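# Mount centrifuge rotor and tighten knob, unless rotor expired

## Task

The date is 8 August 2027. Read the use-by date printed on the card on the centrifuge. If the rotor is still in date, lower it fully onto the centrifuge drive, then thread the knob onto the top of the shaft, run it down until it seats on the rotor, and tighten it firmly. If that date has already passed, do not mount the rotor: leave it where it is and set the HOLD block on top of it. In either case the rotor must never be dropped, and the result must stay in place after the robot lets go.

## Robot and tools

ROBOT. Two six-joint arms, left_arm and right_arm, each with a Robotiq-style two-finger gripper (85 mm maximum opening) and a wrist camera. Their URDF roots stand in the scene frame at left_arm (+0.021, +0.473, 0) m, quat_wxyz (+1.000, 0, 0, -0.018), and right_arm (+0.002, -0.701, 0) m, quat_wxyz (+1.000, 0, 0, -0.009), so each is turned very slightly about z.

FRAMES. Scene frame: origin at table-top height, halfway between the arms' nominal bases; +z up, +x out over the table, left_arm toward +y. Image left/right does not match arm names. Every hand pose, velocity, target and wrist-camera pose is given in that arm's own base frame; fixed cameras and the table use the scene frame. On the gripper, the fingers point along its +z and close along its y axis. end_effector_position is the spot between the pads when shut; fingertips extend about 19 mm past it when closed, 6 mm when fully open. A camera block protrudes about 10 cm toward the gripper's +x. Reported hand position and orientation may be off by a few cm, more at long reach.

ROW LAYOUT (used by execute_actions and move). One list of 20 numbers covering both arms: left_arm x, y, z, qw, qx, qy, qz, left gripper position, force_limit, speed, then the same ten for right_arm. x, y, z are an absolute goal for end_effector_position in metres in that arm's base frame; the quaternion is an absolute goal orientation, w first. Gripper numbers all lie in [-1, 1]. To keep an orientation, repeat the same quaternion every row rather than copying the drifted reported one. For an arm that should stay idle, resend the pose from the last result before it stopped, plus its last gripper numbers (a 0 is a real command, not 'unchanged').

GRIPPER NUMBERS. position: +1 fully open, about -0.8 pads touch, -1 squeezes until blocked. speed: pad gap rate about 20 mm/s at -1, 85 at 0, 150 at +1. force_limit sets motor push; with speed it sets grip, roughly 30 N per pad at -1 and 100 N at +1 after a slow close, and 120-245 N after a fast close from well open. Both start at +1. A new force_limit or speed only applies after the position number changes by at least 0.01; to grip more gently, open first. To grip, command -1 and confirm object_status 2. object_status: 0 moving, 1 blocked while opening, 2 blocked while closing, 3 reached the commanded spot or pads met (a small object may still be held). position_measured is in counts: 3 open, ~78 = 60 mm, 130 = 40 mm, 180 = 20 mm, 230 pads together.

TOOLS.
execute_actions(actions, cameras): actions is a list of actions; each action is a table of 1-15 rows, one per 1/30 s step, 15 steps = 0.5 s; short tables repeat their last row. A target more than 0.6 m from the gripper's current position along any of the gripper's axes makes that action refused for both arms; if the first action fails this against the last reported state, the whole call is rejected. Empty actions just returns state and images. Results list step readings of end_effector_position.
move(target, speed, blend, blocking, cameras): straight-line paths from each arm's Hand target to the row(s) in target (one row or up to 15). speed is path top speed in m/s, 0.002-3.2, default 0.25 (turning up to twice that in rad/s), one value or one per waypoint. blend in m rounds corners; 0 stops at each waypoint. Capped at 10 s. Gripper changes on later waypoints apply on arrival after everything rests. No obstacle avoidance. blocking=false returns after about 0.5 s while motion continues; a new move takes over. Result adds a 'move:' line: done (within 3 mm and 2 degrees), off_target, moving, held, fault; limits=paced means a clipped pose, limits=held means steps were withheld.
wait(seconds 0-10, cameras): let the scene run holding last commands.
stop(cameras): brake the current move; fingers continue.
zoom_image(camera, region [x0, y0, x1, y1], max 504 x 504 px): enlarge part of the newest image; use it to read the card.
read_manual(section): licence texts only.
finished_scene(scene=1): ends the scene for good; the goal must then hold without the robot.

RESULTS. Each call reports positions, quaternions, velocities, joint positions and torques, Hand target, Tool commands and images from cam_high, cam_low, cam_left_wrist, cam_right_wrist (896x504 each). 'within noise' means the arm is still. Joint torques include the arm's own weight and have offsets. MOTOR HOT appears at 70 °C; at 85 °C the arm brakes for 30-60 s. Camera calibration is given but fixed cameras may be shifted by up to ~2.3 degrees and 9 mm.

MOTION LIMITS. Per step the commanded orientation is clipped to within 32 degrees of the measured one; the controller favours position if both cannot be met, so finish turns in following calls. Commands lag about 0.15 s. Joint speed caps: 2.09 rad/s shoulders, 2.62 elbow, 3.14 wrists. Avoid paths near an arm's own base (route around it) and keep the wrist off the first joint's axis. A clearance check holds back commands bringing the arms too close, but not always.

AVOID. Torque fault at contact torques 303/303/138/51.5/51.5/51.5 N m (pan to wrist 3) and force fault near 150 N net outside force: either stops the arm for 10 s; if it is gripping something fixed, release first. Targets even slightly beyond firm contact can trigger this, as can fast touches. Never squeeze the other arm's fingers or bump arms together. Do not drop the rotor, release moving parts, slam, or leave anything off the table. Avoid hard grips on parts still resting on something and large twisting loads when screwing the knob; turn it in several regrasps. Loose objects may be nudged occasionally.

Each tool is called by a JSON object that holds its "api" and its "payload", one argument or row to a line.

## Session

{"api": "execute_actions", "payload": {
  "actions": []
}}

Scene clock: 0.00 s.
left_arm: end_effector_position=(+0.0969, -0.2071, +0.2581) position_measured=3 object_status=3 end_effector_quat_wxyz=(-0.056, +0.635, +0.743, +0.204) | right_arm: end_effector_position=(+0.8823, +0.4323, +0.3515) position_measured=3 object_status=3 end_effector_quat_wxyz=(+0.282, +0.751, -0.423, +0.421)
Joint positions: left_arm=[1.124 -2.304 2.463 -1.303 -1.573 -0.603] | right_arm=[3.663 -0.979 1.347 -1.842 -2.632 -1.537]
Joint velocities: within noise
Joint torques (N m): no reading
Hand target: left_arm +0.0969, -0.2071, +0.2581; -0.056, +0.635, +0.743, +0.204 | right_arm +0.8823, +0.4323, +0.3515; +0.282, +0.751, -0.423, +0.421
Tool commands: left_gripper/position=+1.0 left_gripper/force_limit=+1.0 left_gripper/speed=+1.0 right_gripper/position=+1.0 right_gripper/force_limit=+1.0 right_gripper/speed=+1.0

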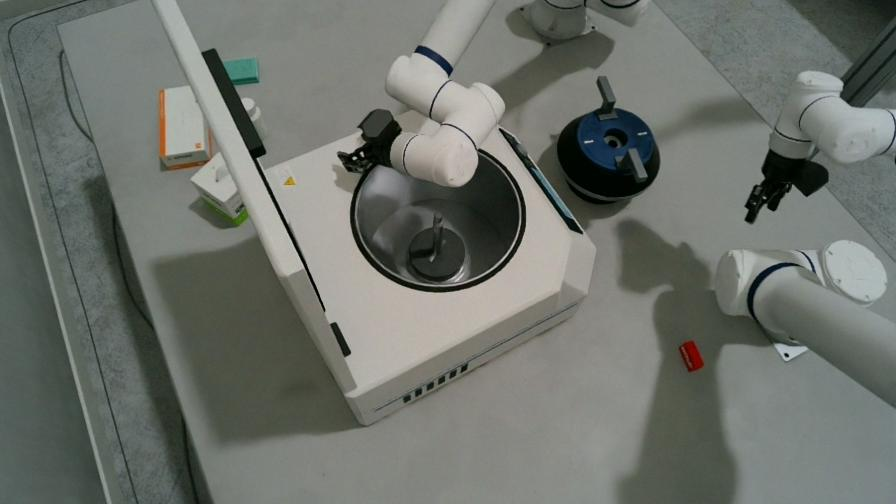

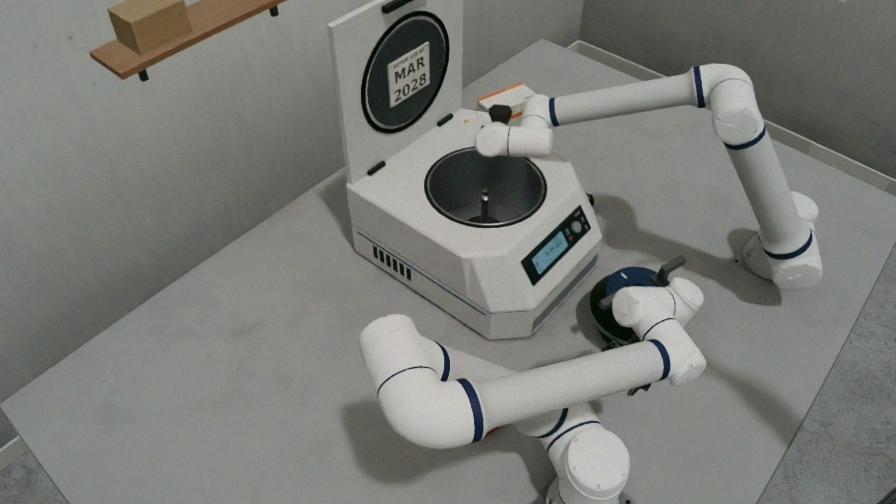

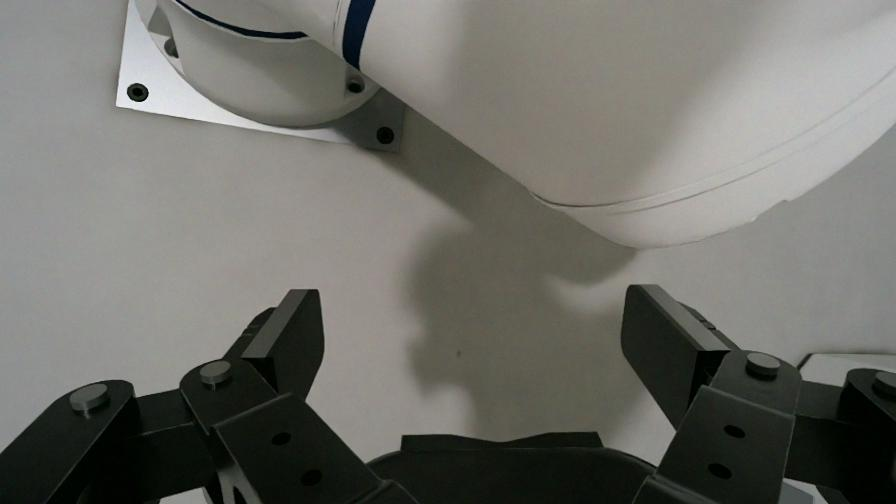

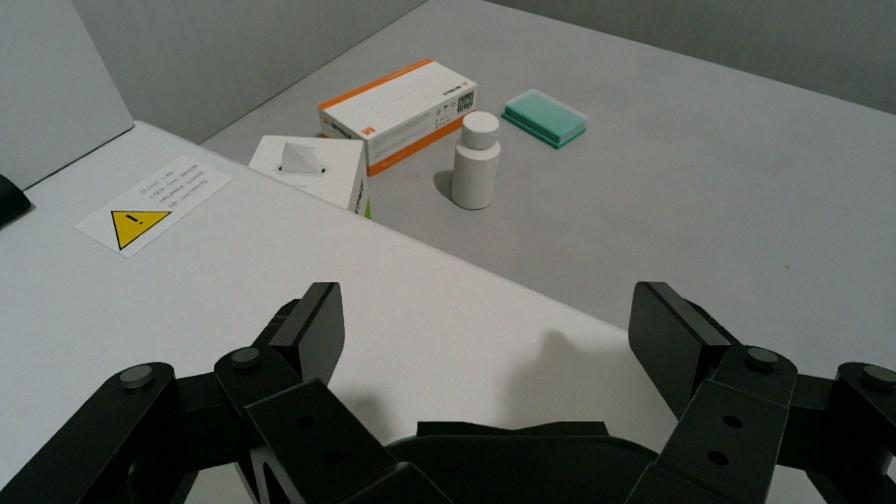

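{"api": "zoom_image", "payload": {
  "camera": "cam_low",
  "region": [340, 0, 480, 140]
}}

{"api": "zoom_image", "payload": {
  "camera": "cam_high",
  "region": [520, 60, 760, 240]
}}

{"api": "zoom_image", "payload": {
  "camera": "cam_high",
  "region": [340, 140, 560, 310]
}}

{"api": "zoom_image", "payload": {
  "camera": "cam_high",
  "region": [640, 310, 760, 400]
}}

Scaled by 3.600 from the camera's 896x504 image, which has a finer 1280x720 frame.

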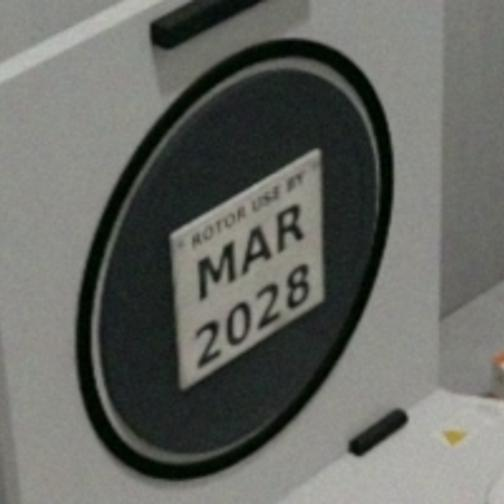

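Scaled by 2.100 from the camera's 896x504 image, which has a finer 1280x720 frame.

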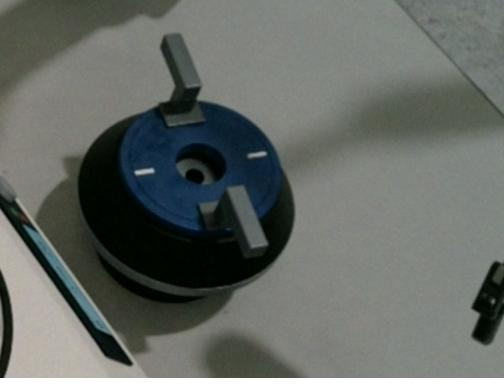

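Scaled by 2.291 from the camera's 896x504 image, which has a finer 1280x720 frame.

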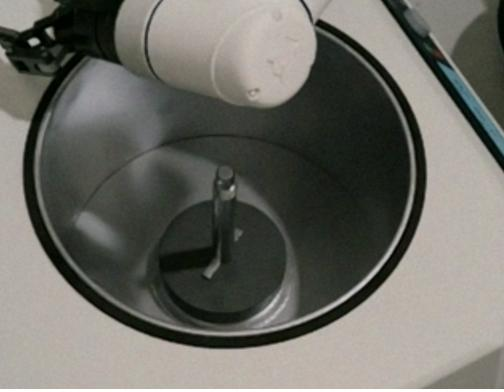

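Scaled by 4.200 from the camera's 896x504 image, which has a finer 1280x720 frame.

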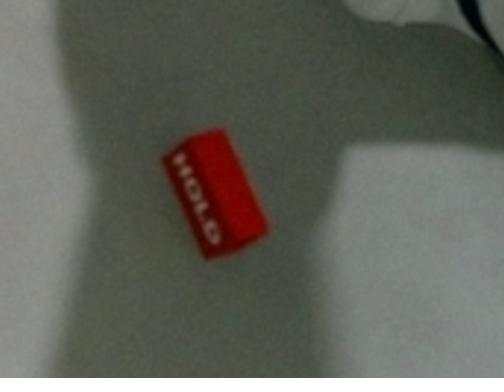

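{"api": "zoom_image", "payload": {
  "camera": "cam_low",
  "region": [540, 140, 740, 360]
}}

{"api": "zoom_image", "payload": {
  "camera": "cam_low",
  "region": [400, 60, 640, 260]
}}

{"api": "zoom_image", "payload": {
  "camera": "cam_high",
  "region": [330, 0, 640, 180]
}}

{"api": "zoom_image", "payload": {
  "camera": "cam_high",
  "region": [690, 60, 896, 370]
}}

Scaled by 2.291 from the camera's 896x504 image, which has a finer 1280x720 frame.

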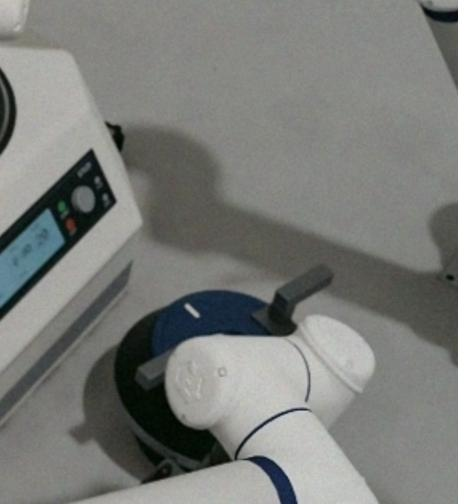

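Scaled by 2.100 from the camera's 896x504 image, which has a finer 1280x720 frame.

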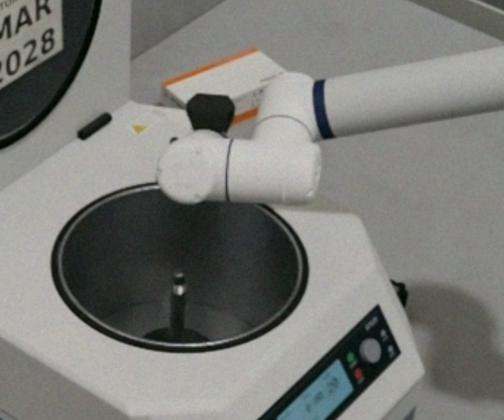

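Scaled by 1.626 from the camera's 896x504 image, which has a finer 1280x720 frame.

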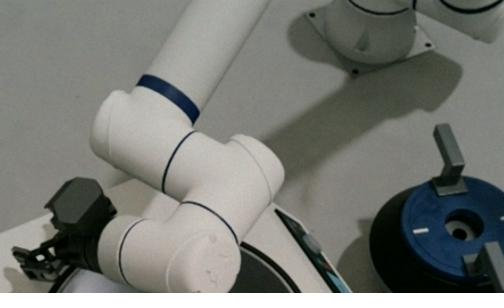

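Scaled by 1.626 from the camera's 896x504 image, which has a finer 1280x720 frame.

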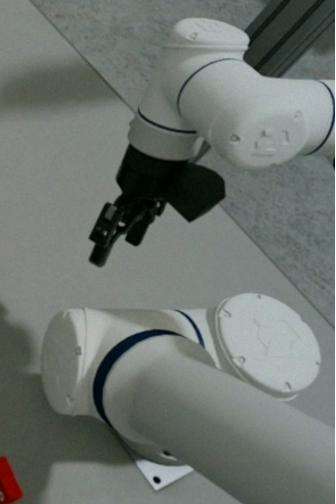

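{"api": "move", "payload": {
  "target": [0.1805, -0.510, 0.45, 0, 0.7053, 0.7090, 0, 1, 1, 1, 0.648, 0.563, 0.65, 0, -0.2507, 0.9681, 0, 1, 1, 1],
  "speed": 0.5
}}

Scene clock: 167.10 s.
left_arm: end_effector_position=(+0.1805, -0.5100, +0.4500) position_measured=3 object_status=3 end_effector_quat_wxyz=(+0.000, +0.705, +0.709, +0.000) | right_arm: end_effector_position=(+0.6481, +0.5630, +0.6500) position_measured=3 object_status=3 end_effector_quat_wxyz=(+0.000, -0.251, +0.968, +0.000)
Joint positions: left_arm=[1.577 -1.86 1.956 -1.667 -1.571 0.001] | right_arm=[3.649 -1.292 1.038 -1.317 -1.571 0]
Joint torques (N m): left_arm=[23.61 -1.07 -75.23 -12.61 -1.68 2.22] | right_arm=[22.32 -135.12 -61.13 -11.13 2.7 3.21]
Hand target: left_arm +0.1805, -0.5100, +0.4500; +0.000, +0.705, +0.709, +0.000 | right_arm +0.6480, +0.5630, +0.6500; +0.000, -0.251, +0.968, +0.000
Off the commanded pose: left_arm 0.000 m, 0 deg | right_arm 0.000 m, 0 deg.
move: done
camera_calibration:
cam_left_wrist: T_world_to_cam=[[0.999878, 0.000592062, 0.0156272, -0.18044], [-0.00470629, -0.941566, 0.336796, -0.61039], [0.0149135, -0.336828, -0.941448, 0.383584], [0, 0, 0, 1]] pos_world=[0.171825, -0.445414, 0.569521]
cam_right_wrist: T_world_to_cam=[[-0.477925, 0.878298, -0.0134337, -0.16608], [0.819793, 0.451478, 0.352287, -1.00036], [0.315478, 0.157354, -0.935796, 0.446037], [0, 0, 0, 1]] pos_world=[0.600004, 0.527325, 0.767583]

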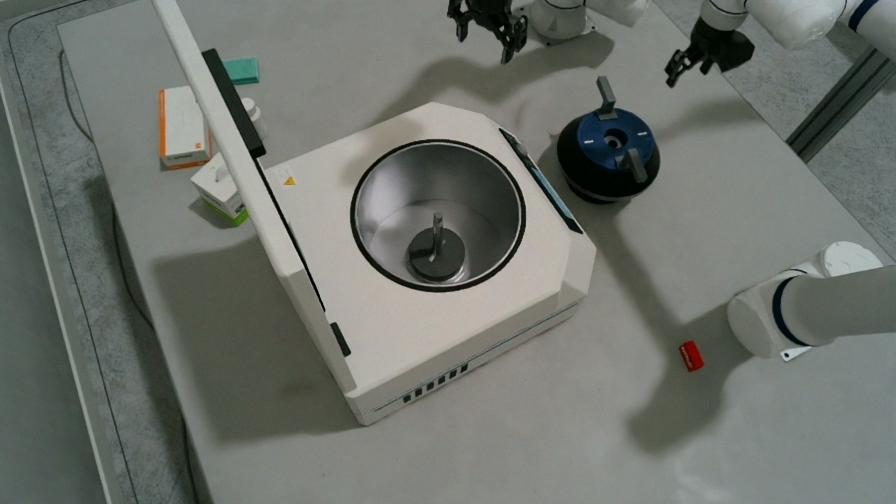

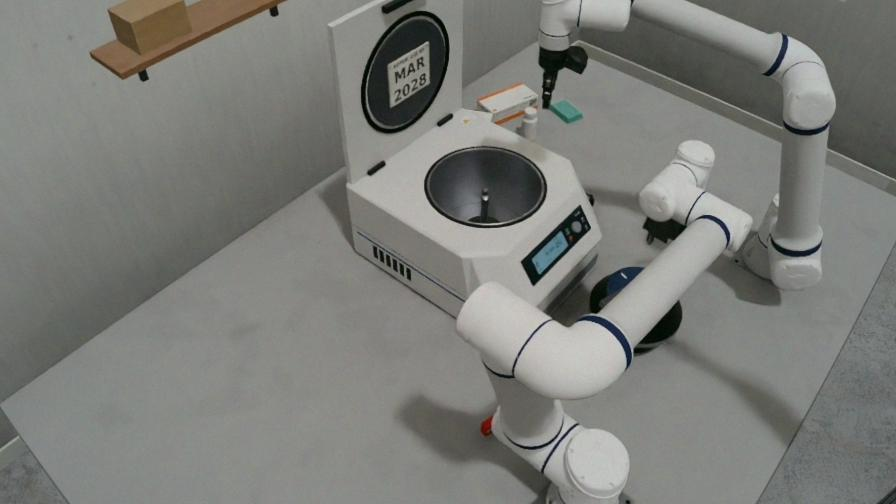

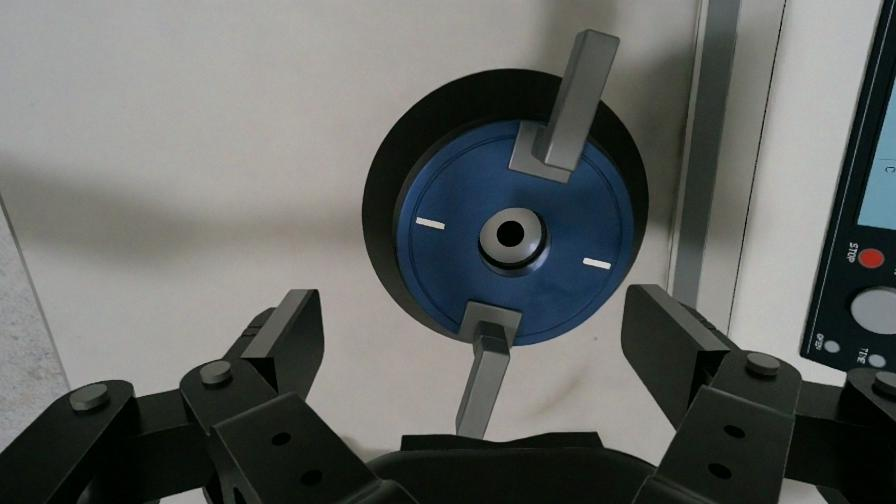

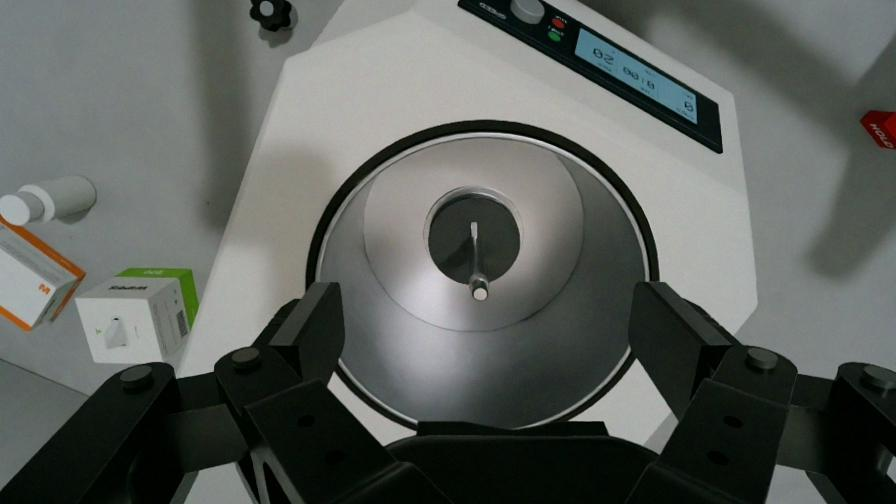

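{"api": "zoom_image", "payload": {
  "camera": "cam_right_wrist",
  "region": [400, 170, 560, 320]
}}

{"api": "zoom_image", "payload": {
  "camera": "cam_right_wrist",
  "region": [230, 0, 320, 60]
}}

{"api": "zoom_image", "payload": {
  "camera": "cam_left_wrist",
  "region": [340, 10, 680, 460]
}}

{"api": "zoom_image", "payload": {
  "camera": "cam_low",
  "region": [400, 120, 660, 360]
}}

{"api": "zoom_image", "payload": {
  "camera": "cam_high",
  "region": [340, 100, 680, 310]
}}

Scaled by 3.150 from the camera's 896x504 image, which has a finer 1280x720 frame.

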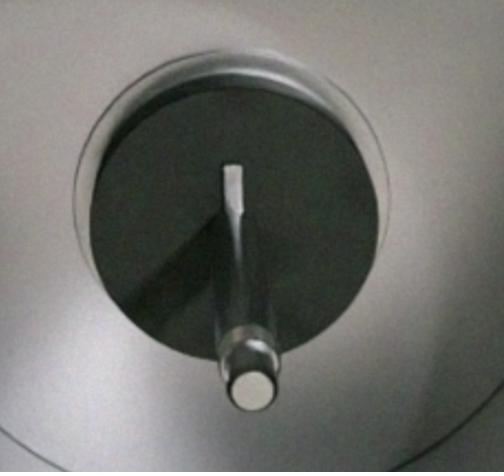

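Scaled by 5.600 from the camera's 896x504 image, which has a finer 1280x720 frame.

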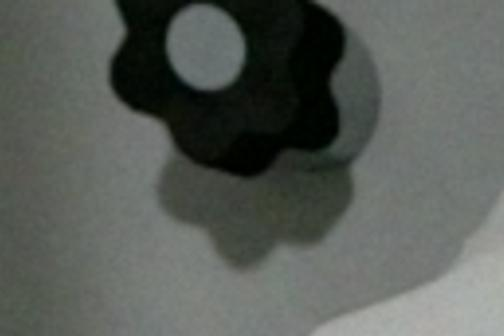

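Scaled by 1.120 from the camera's 896x504 image, which has a finer 1280x720 frame.

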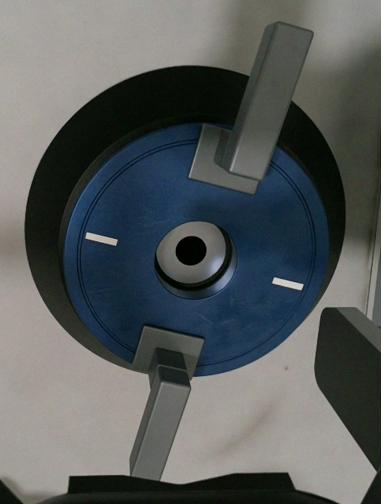

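Scaled by 1.938 from the camera's 896x504 image, which has a finer 1280x720 frame.

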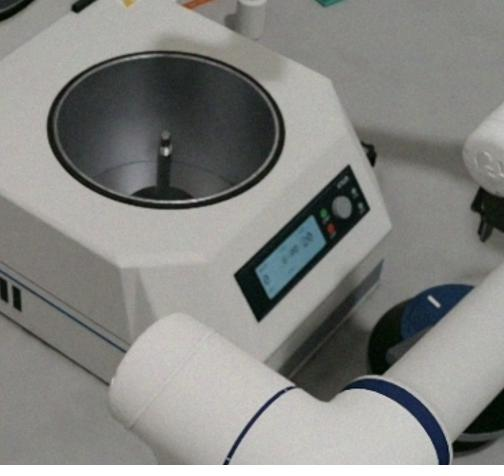

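Scaled by 1.482 from the camera's 896x504 image, which has a finer 1280x720 frame.

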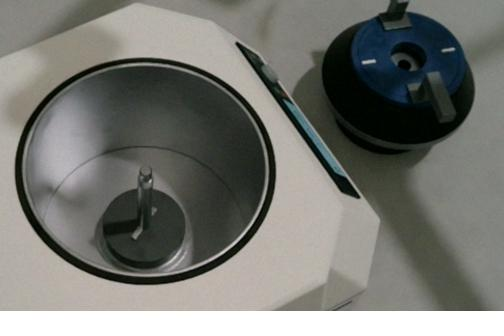

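{"api": "zoom_image", "payload": {
  "camera": "cam_left_wrist",
  "region": [490, 10, 640, 200]
}}

{"api": "zoom_image", "payload": {
  "camera": "cam_left_wrist",
  "region": [420, 280, 570, 450]
}}

{"api": "zoom_image", "payload": {
  "camera": "cam_high",
  "region": [540, 60, 680, 220]
}}

Scaled by 2.653 from the camera's 896x504 image, which has a finer 1280x720 frame.

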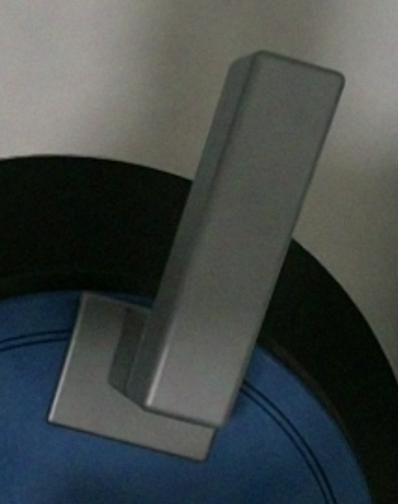

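Scaled by 2.965 from the camera's 896x504 image, which has a finer 1280x720 frame.

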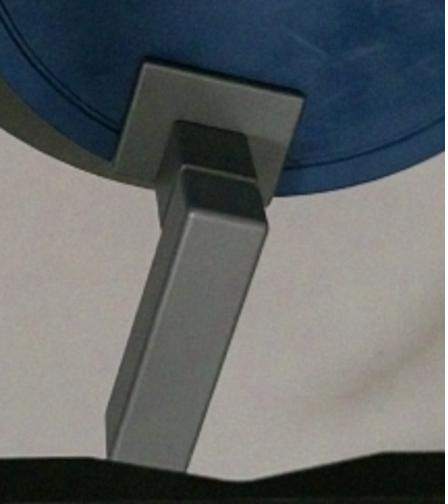

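Scaled by 3.150 from the camera's 896x504 image, which has a finer 1280x720 frame.

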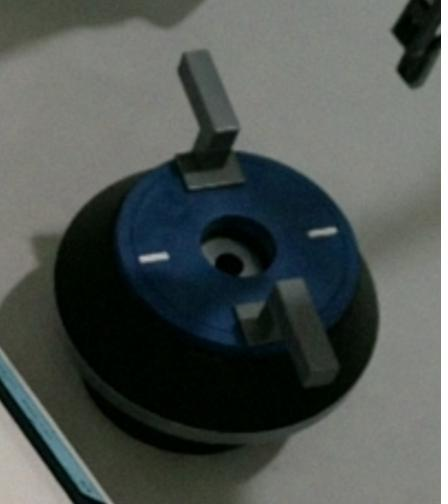

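{"api": "move", "payload": {
  "target": [0.7279, -0.3720, 0.55, 0, 0.4810, 0.8767, 0, 1, 1, 1, 0.8654, 0.5498, 0.55, 0, -0.8721, 0.4894, 0, 1, 1, 1],
  "speed": 0.5
}}

Scene clock: 344.13 s.
left_arm: end_effector_position=(+0.7278, -0.3720, +0.5500) position_measured=3 object_status=3 end_effector_quat_wxyz=(+0.000, +0.481, +0.877, +0.000) | right_arm: end_effector_position=(+0.8654, +0.5498, +0.5500) position_measured=3 object_status=3 end_effector_quat_wxyz=(+0.000, +0.872, -0.489, +0.000)
Joint positions: left_arm=[2.45 -1.392 1.34 -1.519 -1.571 0.312] | right_arm=[3.534 -0.999 0.791 -1.363 -1.571 -1.727]
Joint torques (N m): left_arm=[21.38 -41.06 -75.31 -1 -1.86 2.06] | right_arm=[-20.55 -128.93 -82.59 -2.09 2.64 -2.99]
Hand target: left_arm +0.7279, -0.3720, +0.5500; +0.000, +0.481, +0.877, +0.000 | right_arm +0.8654, +0.5498, +0.5500; +0.000, +0.872, -0.489, +0.000
Off the commanded pose: left_arm 0.000 m, 0 deg | right_arm 0.000 m, 0 deg.
move: done
camera_calibration:
cam_left_wrist: T_world_to_cam=[[0.845826, 0.53323, 0.0156014, -0.419128], [0.497678, -0.799287, 0.336834, -0.824287], [0.19208, -0.277139, -0.941435, 0.409305], [0, 0, 0, 1]] pos_world=[0.68612, -0.321916, 0.669521]
cam_right_wrist: T_world_to_cam=[[-0.858025, -0.513435, -0.0133442, 1.04197], [-0.484561, 0.800612, 0.352449, -0.200684], [-0.170276, 0.308876, -0.935736, 0.623091], [0, 0, 0, 1]] pos_world=[0.902887, 0.503195, 0.667684]

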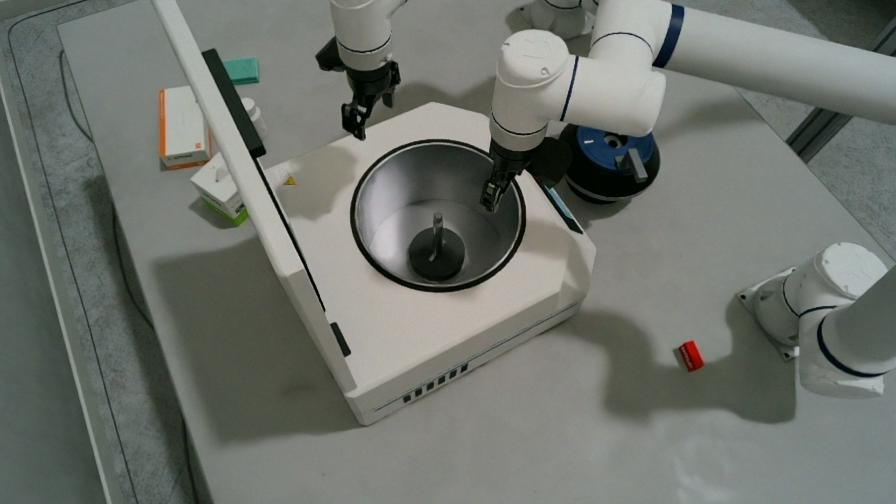

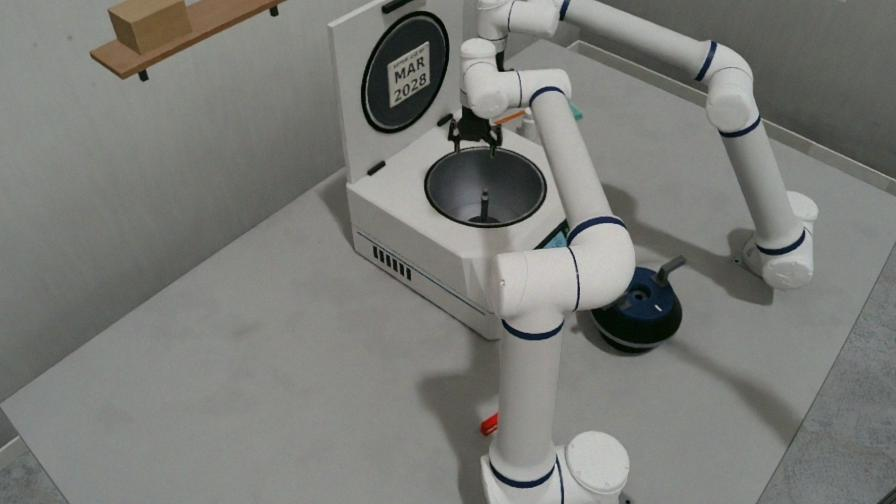

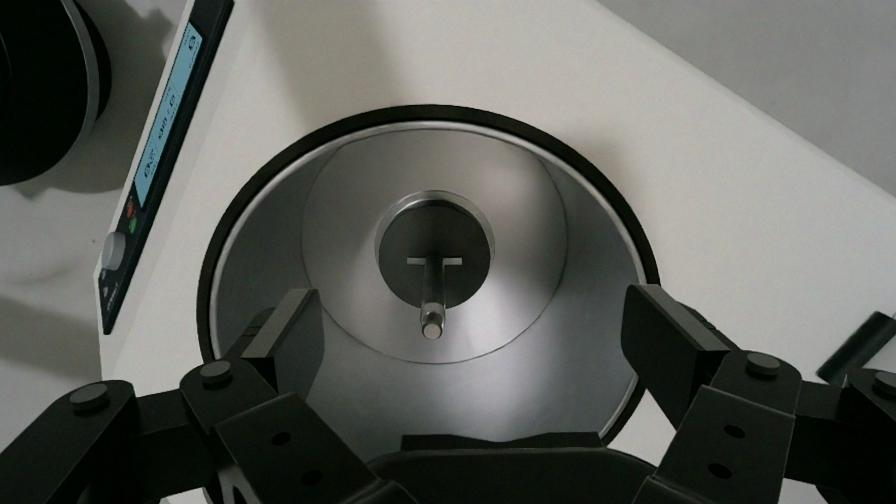

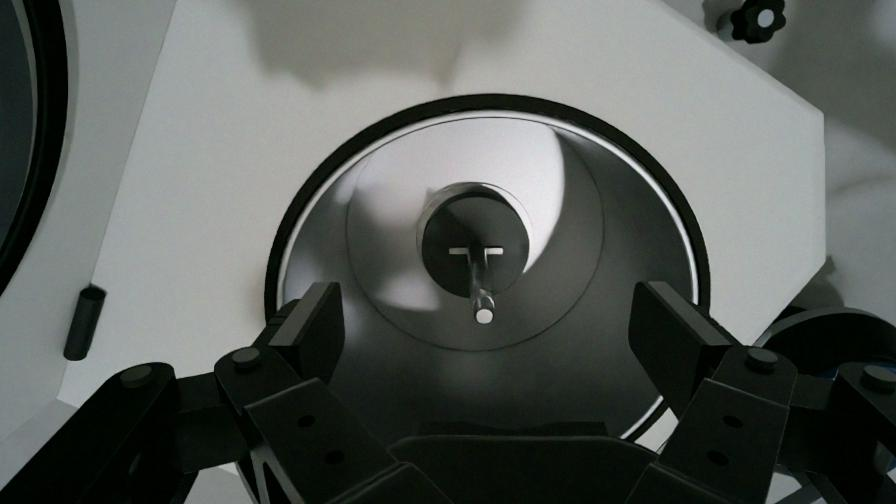

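{"api": "zoom_image", "payload": {
  "camera": "cam_left_wrist",
  "region": [360, 180, 510, 350]
}}

{"api": "zoom_image", "payload": {
  "camera": "cam_right_wrist",
  "region": [400, 170, 560, 340]
}}

{"api": "zoom_image", "payload": {
  "camera": "cam_right_wrist",
  "region": [690, 0, 820, 70]
}}

{"api": "zoom_image", "payload": {
  "camera": "cam_low",
  "region": [570, 230, 710, 370]
}}

Scaled by 2.965 from the camera's 896x504 image, which has a finer 1280x720 frame.

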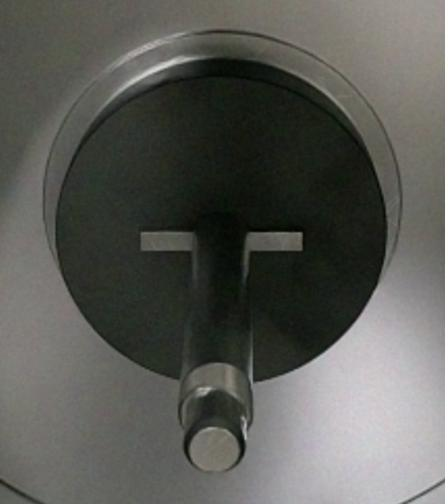

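Scaled by 2.965 from the camera's 896x504 image, which has a finer 1280x720 frame.

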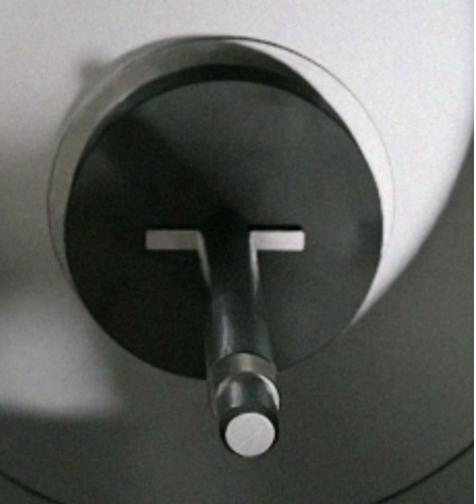

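Scaled by 3.877 from the camera's 896x504 image, which has a finer 1280x720 frame.

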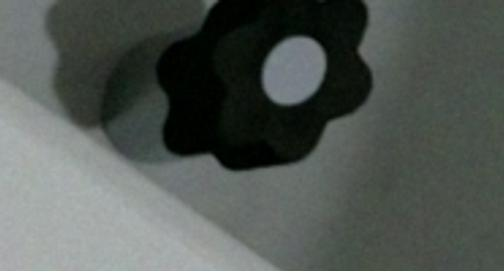

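Scaled by 3.600 from the camera's 896x504 image, which has a finer 1280x720 frame.

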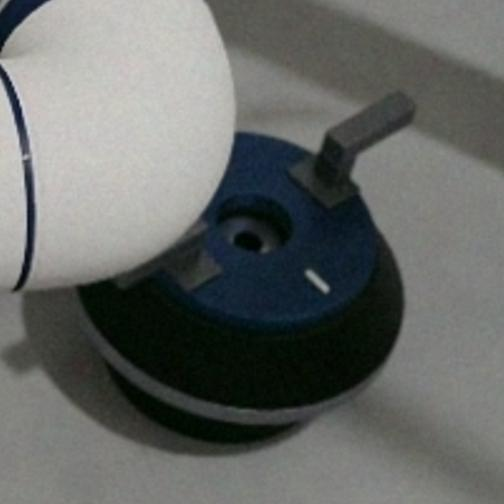

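{"api": "move", "payload": {
  "target": [0.2755, -0.4585, 0.40, 0, 0.7815, 0.6239, 0, 1, 1, 1, 0.1968, 0.4423, 0.40, 0, 0.6157, -0.7880, 0, 1, 1, 1],
  "speed": 0.5
}}

Scene clock: 394.20 s.
left_arm: end_effector_position=(+0.2756, -0.4585, +0.4000) position_measured=3 object_status=3 end_effector_quat_wxyz=(+0.000, +0.781, +0.624, +0.000) | right_arm: end_effector_position=(+0.1969, +0.4423, +0.4000) position_measured=3 object_status=3 end_effector_quat_wxyz=(+0.000, -0.616, +0.788, +0.000)
Joint positions: left_arm=[1.774 -1.859 2.044 -1.756 -1.571 0.426] | right_arm=[3.918 -1.958 2.107 -1.72 -1.571 -0.55]
Joint torques (N m): left_arm=[-14.88 -40.17 -44.89 -12.8 3.14 -2.76] | right_arm=[24.99 -51.81 -61.83 -2.21 -2.37 2.42]
Hand target: left_arm +0.2755, -0.4585, +0.4000; +0.000, +0.782, +0.624, +0.000 | right_arm +0.1968, +0.4423, +0.4000; +0.000, -0.616, +0.788, +0.000
Off the commanded pose: left_arm 0.000 m, 0 deg | right_arm 0.000 m, 0 deg.
move: done
camera_calibration:
cam_left_wrist: T_world_to_cam=[[0.974034, -0.225866, 0.0155915, -0.371458], [-0.217809, -0.916044, 0.336784, -0.474146], [-0.0617854, -0.331435, -0.941453, 0.376063], [0, 0, 0, 1]] pos_world=[0.281775, -0.393597, 0.519521]
cam_right_wrist: T_world_to_cam=[[-0.968141, 0.250051, -0.0133179, 0.095276], [0.229481, 0.907268, 0.352426, -0.573484], [0.100207, 0.338142, -0.935745, 0.335887], [0, 0, 0, 1]] pos_world=[0.190186, 0.382902, 0.517684]

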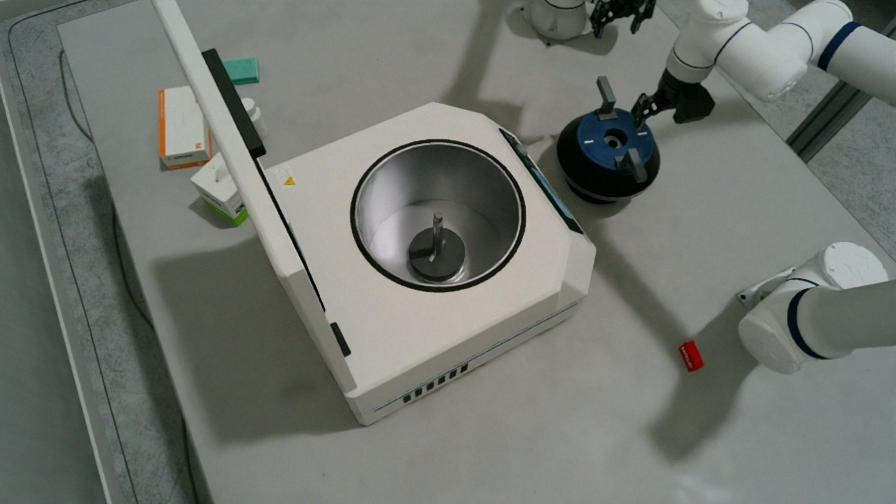

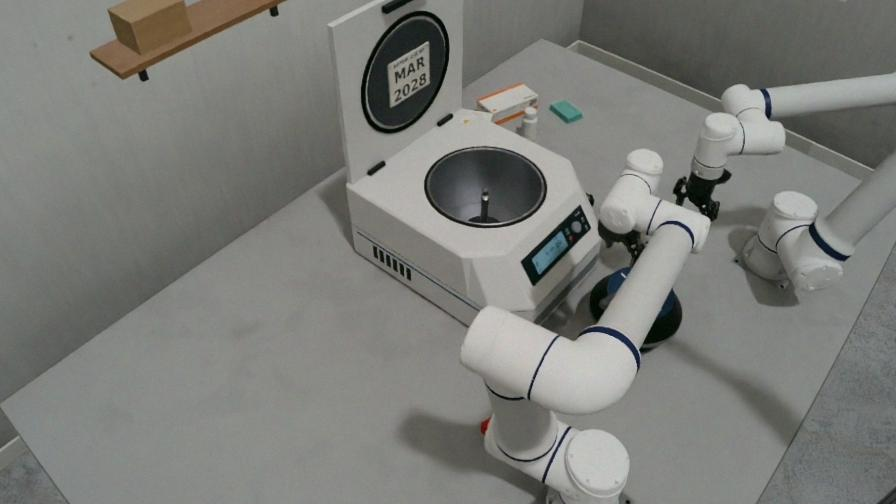

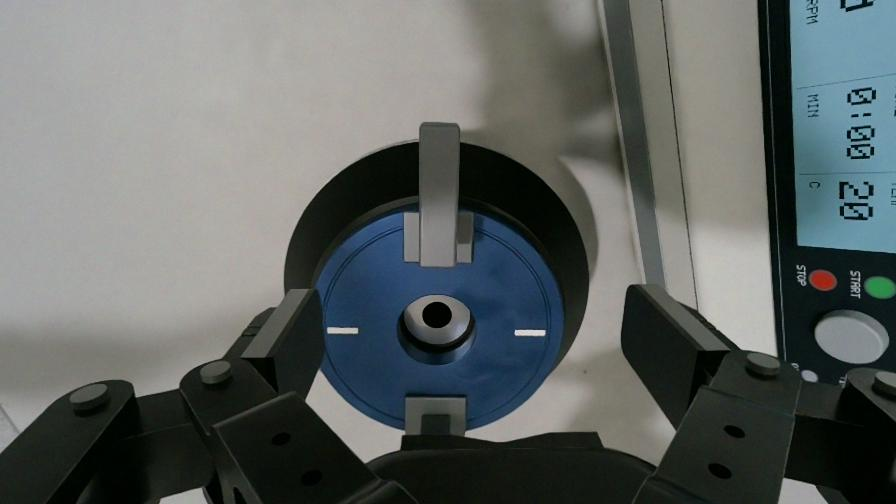

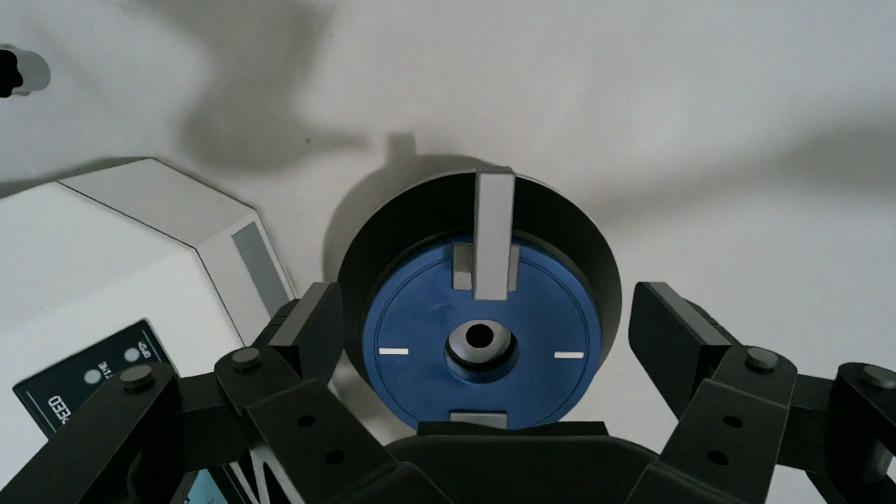

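{"api": "zoom_image", "payload": {
  "camera": "cam_left_wrist",
  "region": [370, 110, 510, 280]
}}

{"api": "zoom_image", "payload": {
  "camera": "cam_left_wrist",
  "region": [310, 270, 570, 440]
}}

{"api": "zoom_image", "payload": {
  "camera": "cam_right_wrist",
  "region": [420, 150, 570, 320]
}}

{"api": "zoom_image", "payload": {
  "camera": "cam_right_wrist",
  "region": [350, 270, 620, 440]
}}

Scaled by 2.965 from the camera's 896x504 image, which has a finer 1280x720 frame.

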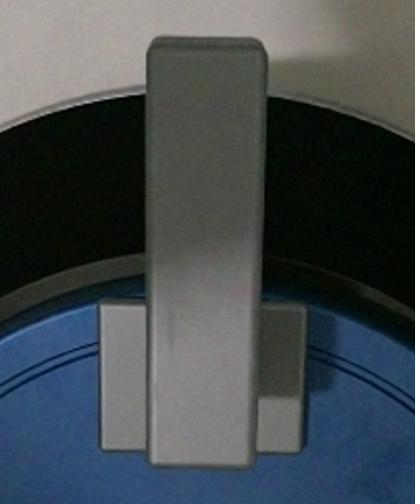

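Scaled by 1.938 from the camera's 896x504 image, which has a finer 1280x720 frame.

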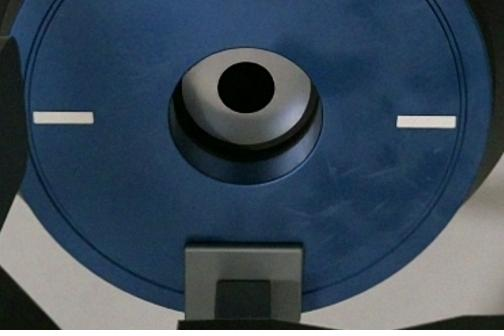

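Scaled by 2.965 from the camera's 896x504 image, which has a finer 1280x720 frame.

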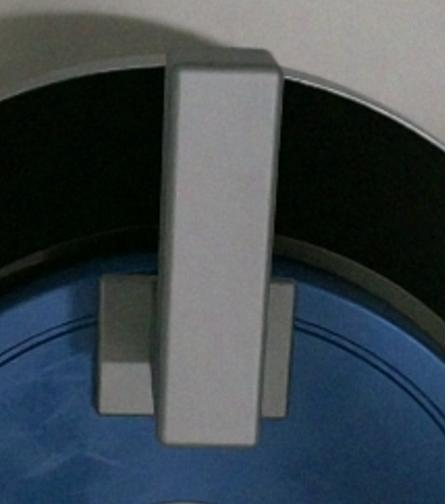

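Scaled by 1.867 from the camera's 896x504 image, which has a finer 1280x720 frame.

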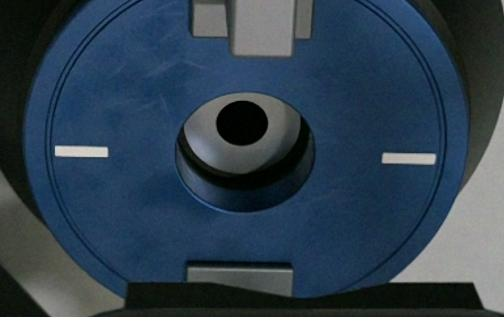

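{"api": "zoom_image", "payload": {
  "camera": "cam_left_wrist",
  "region": [230, 270, 350, 390]
}}

{"api": "zoom_image", "payload": {
  "camera": "cam_left_wrist",
  "region": [600, 270, 720, 390]
}}

{"api": "zoom_image", "payload": {
  "camera": "cam_right_wrist",
  "region": [250, 265, 370, 385]
}}

{"api": "zoom_image", "payload": {
  "camera": "cam_right_wrist",
  "region": [610, 265, 730, 385]
}}

Scaled by 4.200 from the camera's 896x504 image, which has a finer 1280x720 frame.

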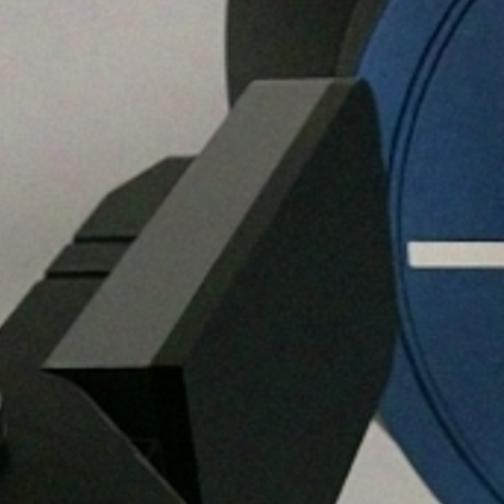

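Scaled by 4.200 from the camera's 896x504 image, which has a finer 1280x720 frame.

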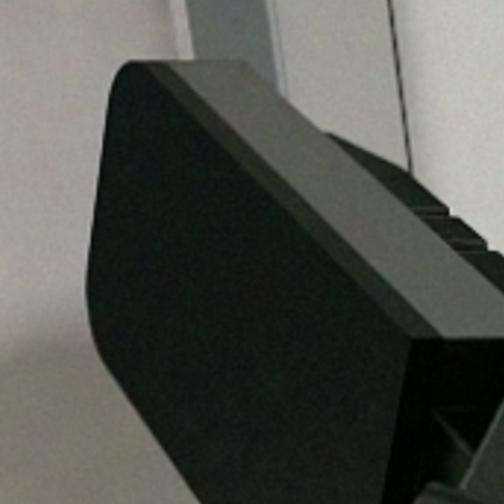

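Scaled by 4.200 from the camera's 896x504 image, which has a finer 1280x720 frame.

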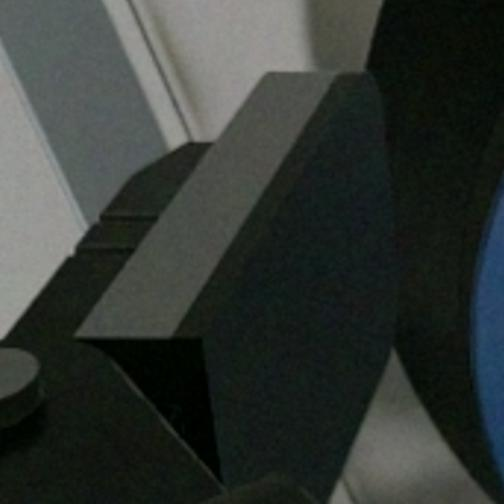

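Scaled by 4.200 from the camera's 896x504 image, which has a finer 1280x720 frame.

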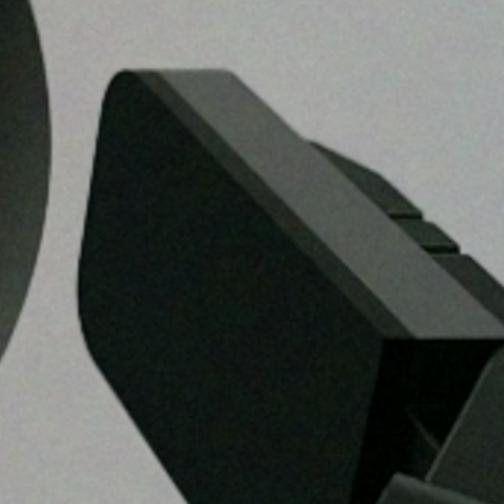

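{"api": "move", "payload": {
  "target": [0.6520, -0.4204, 0.55, 0, 0.4810, 0.8767, 0, 1, 1, 1, 0.7886, 0.5029, 0.55, 0, -0.8721, 0.4894, 0, 1, 1, 1],
  "speed": 0.6,
  "cameras": ["cam_left_wrist", "cam_right_wrist"]
}}

Scene clock: 680.90 s.
left_arm: end_effector_position=(+0.6520, -0.4204, +0.5500) position_measured=3 object_status=3 end_effector_quat_wxyz=(+0.000, +0.481, +0.877, +0.000) | right_arm: end_effector_position=(+0.7885, +0.5029, +0.5500) position_measured=3 object_status=3 end_effector_quat_wxyz=(+0.000, +0.872, -0.489, +0.000)
Joint positions: left_arm=[2.338 -1.462 1.421 -1.53 -1.571 0.2] | right_arm=[3.518 -1.182 1.067 -1.456 -1.571 -1.742]
Joint torques (N m): left_arm=[21.77 -40.22 -75.6 -1.26 -1.27 -2.59] | right_arm=[-20.22 -109.32 -83.94 -2.39 -2.63 -2.85]
Hand target: left_arm +0.6520, -0.4204, +0.5500; +0.000, +0.481, +0.877, +0.000 | right_arm +0.7886, +0.5029, +0.5500; +0.000, +0.872, -0.489, +0.000
Off the commanded pose: left_arm 0.000 m, 0 deg | right_arm 0.000 m, 0 deg.
move: done
camera_calibration:
cam_left_wrist: T_world_to_cam=[[0.845826, 0.53323, 0.0156014, -0.329122], [0.497678, -0.799287, 0.336834, -0.825199], [0.19208, -0.277139, -0.941435, 0.410471], [0, 0, 0, 1]] pos_world=[0.61022, -0.370316, 0.669521]
cam_right_wrist: T_world_to_cam=[[-0.857958, -0.513545, -0.0133911, 0.952017], [-0.484679, 0.800542, 0.352447, -0.200219], [-0.170277, 0.308875, -0.935736, 0.624502], [0, 0, 0, 1]] pos_world=[0.826087, 0.456294, 0.667684]
Images, in order (width x height): cam_left_wrist 896x504, cam_right_wrist 896x504.

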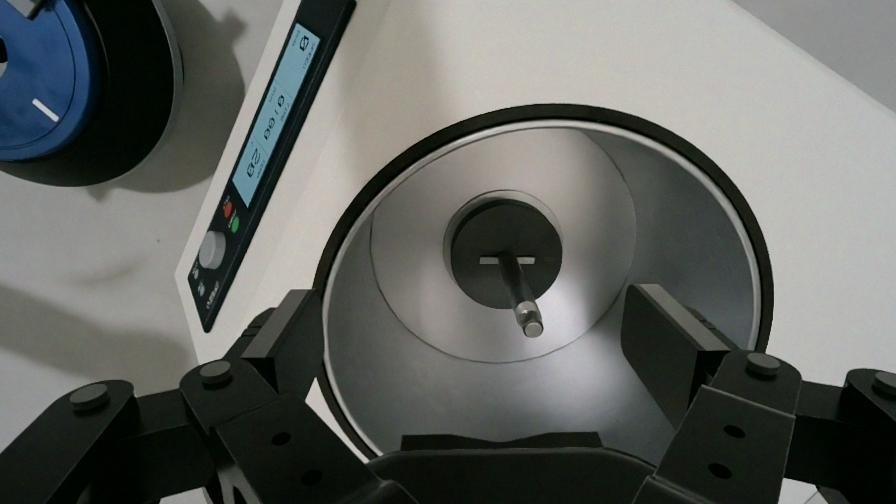

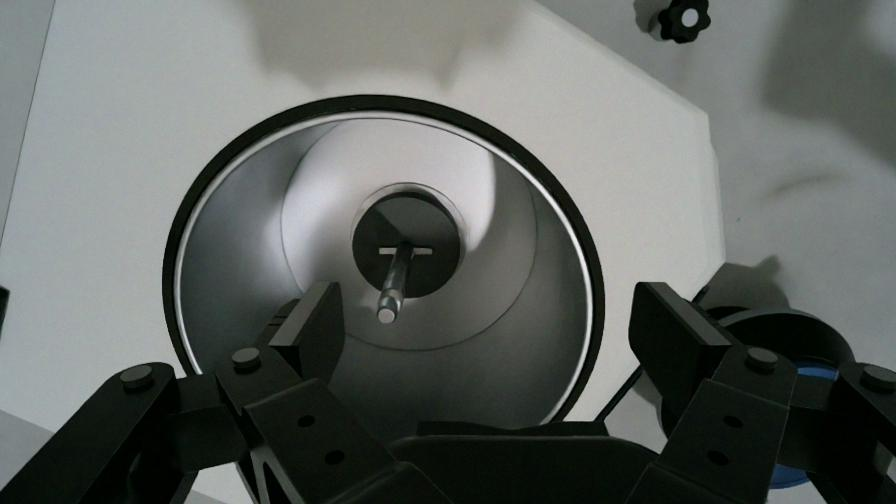

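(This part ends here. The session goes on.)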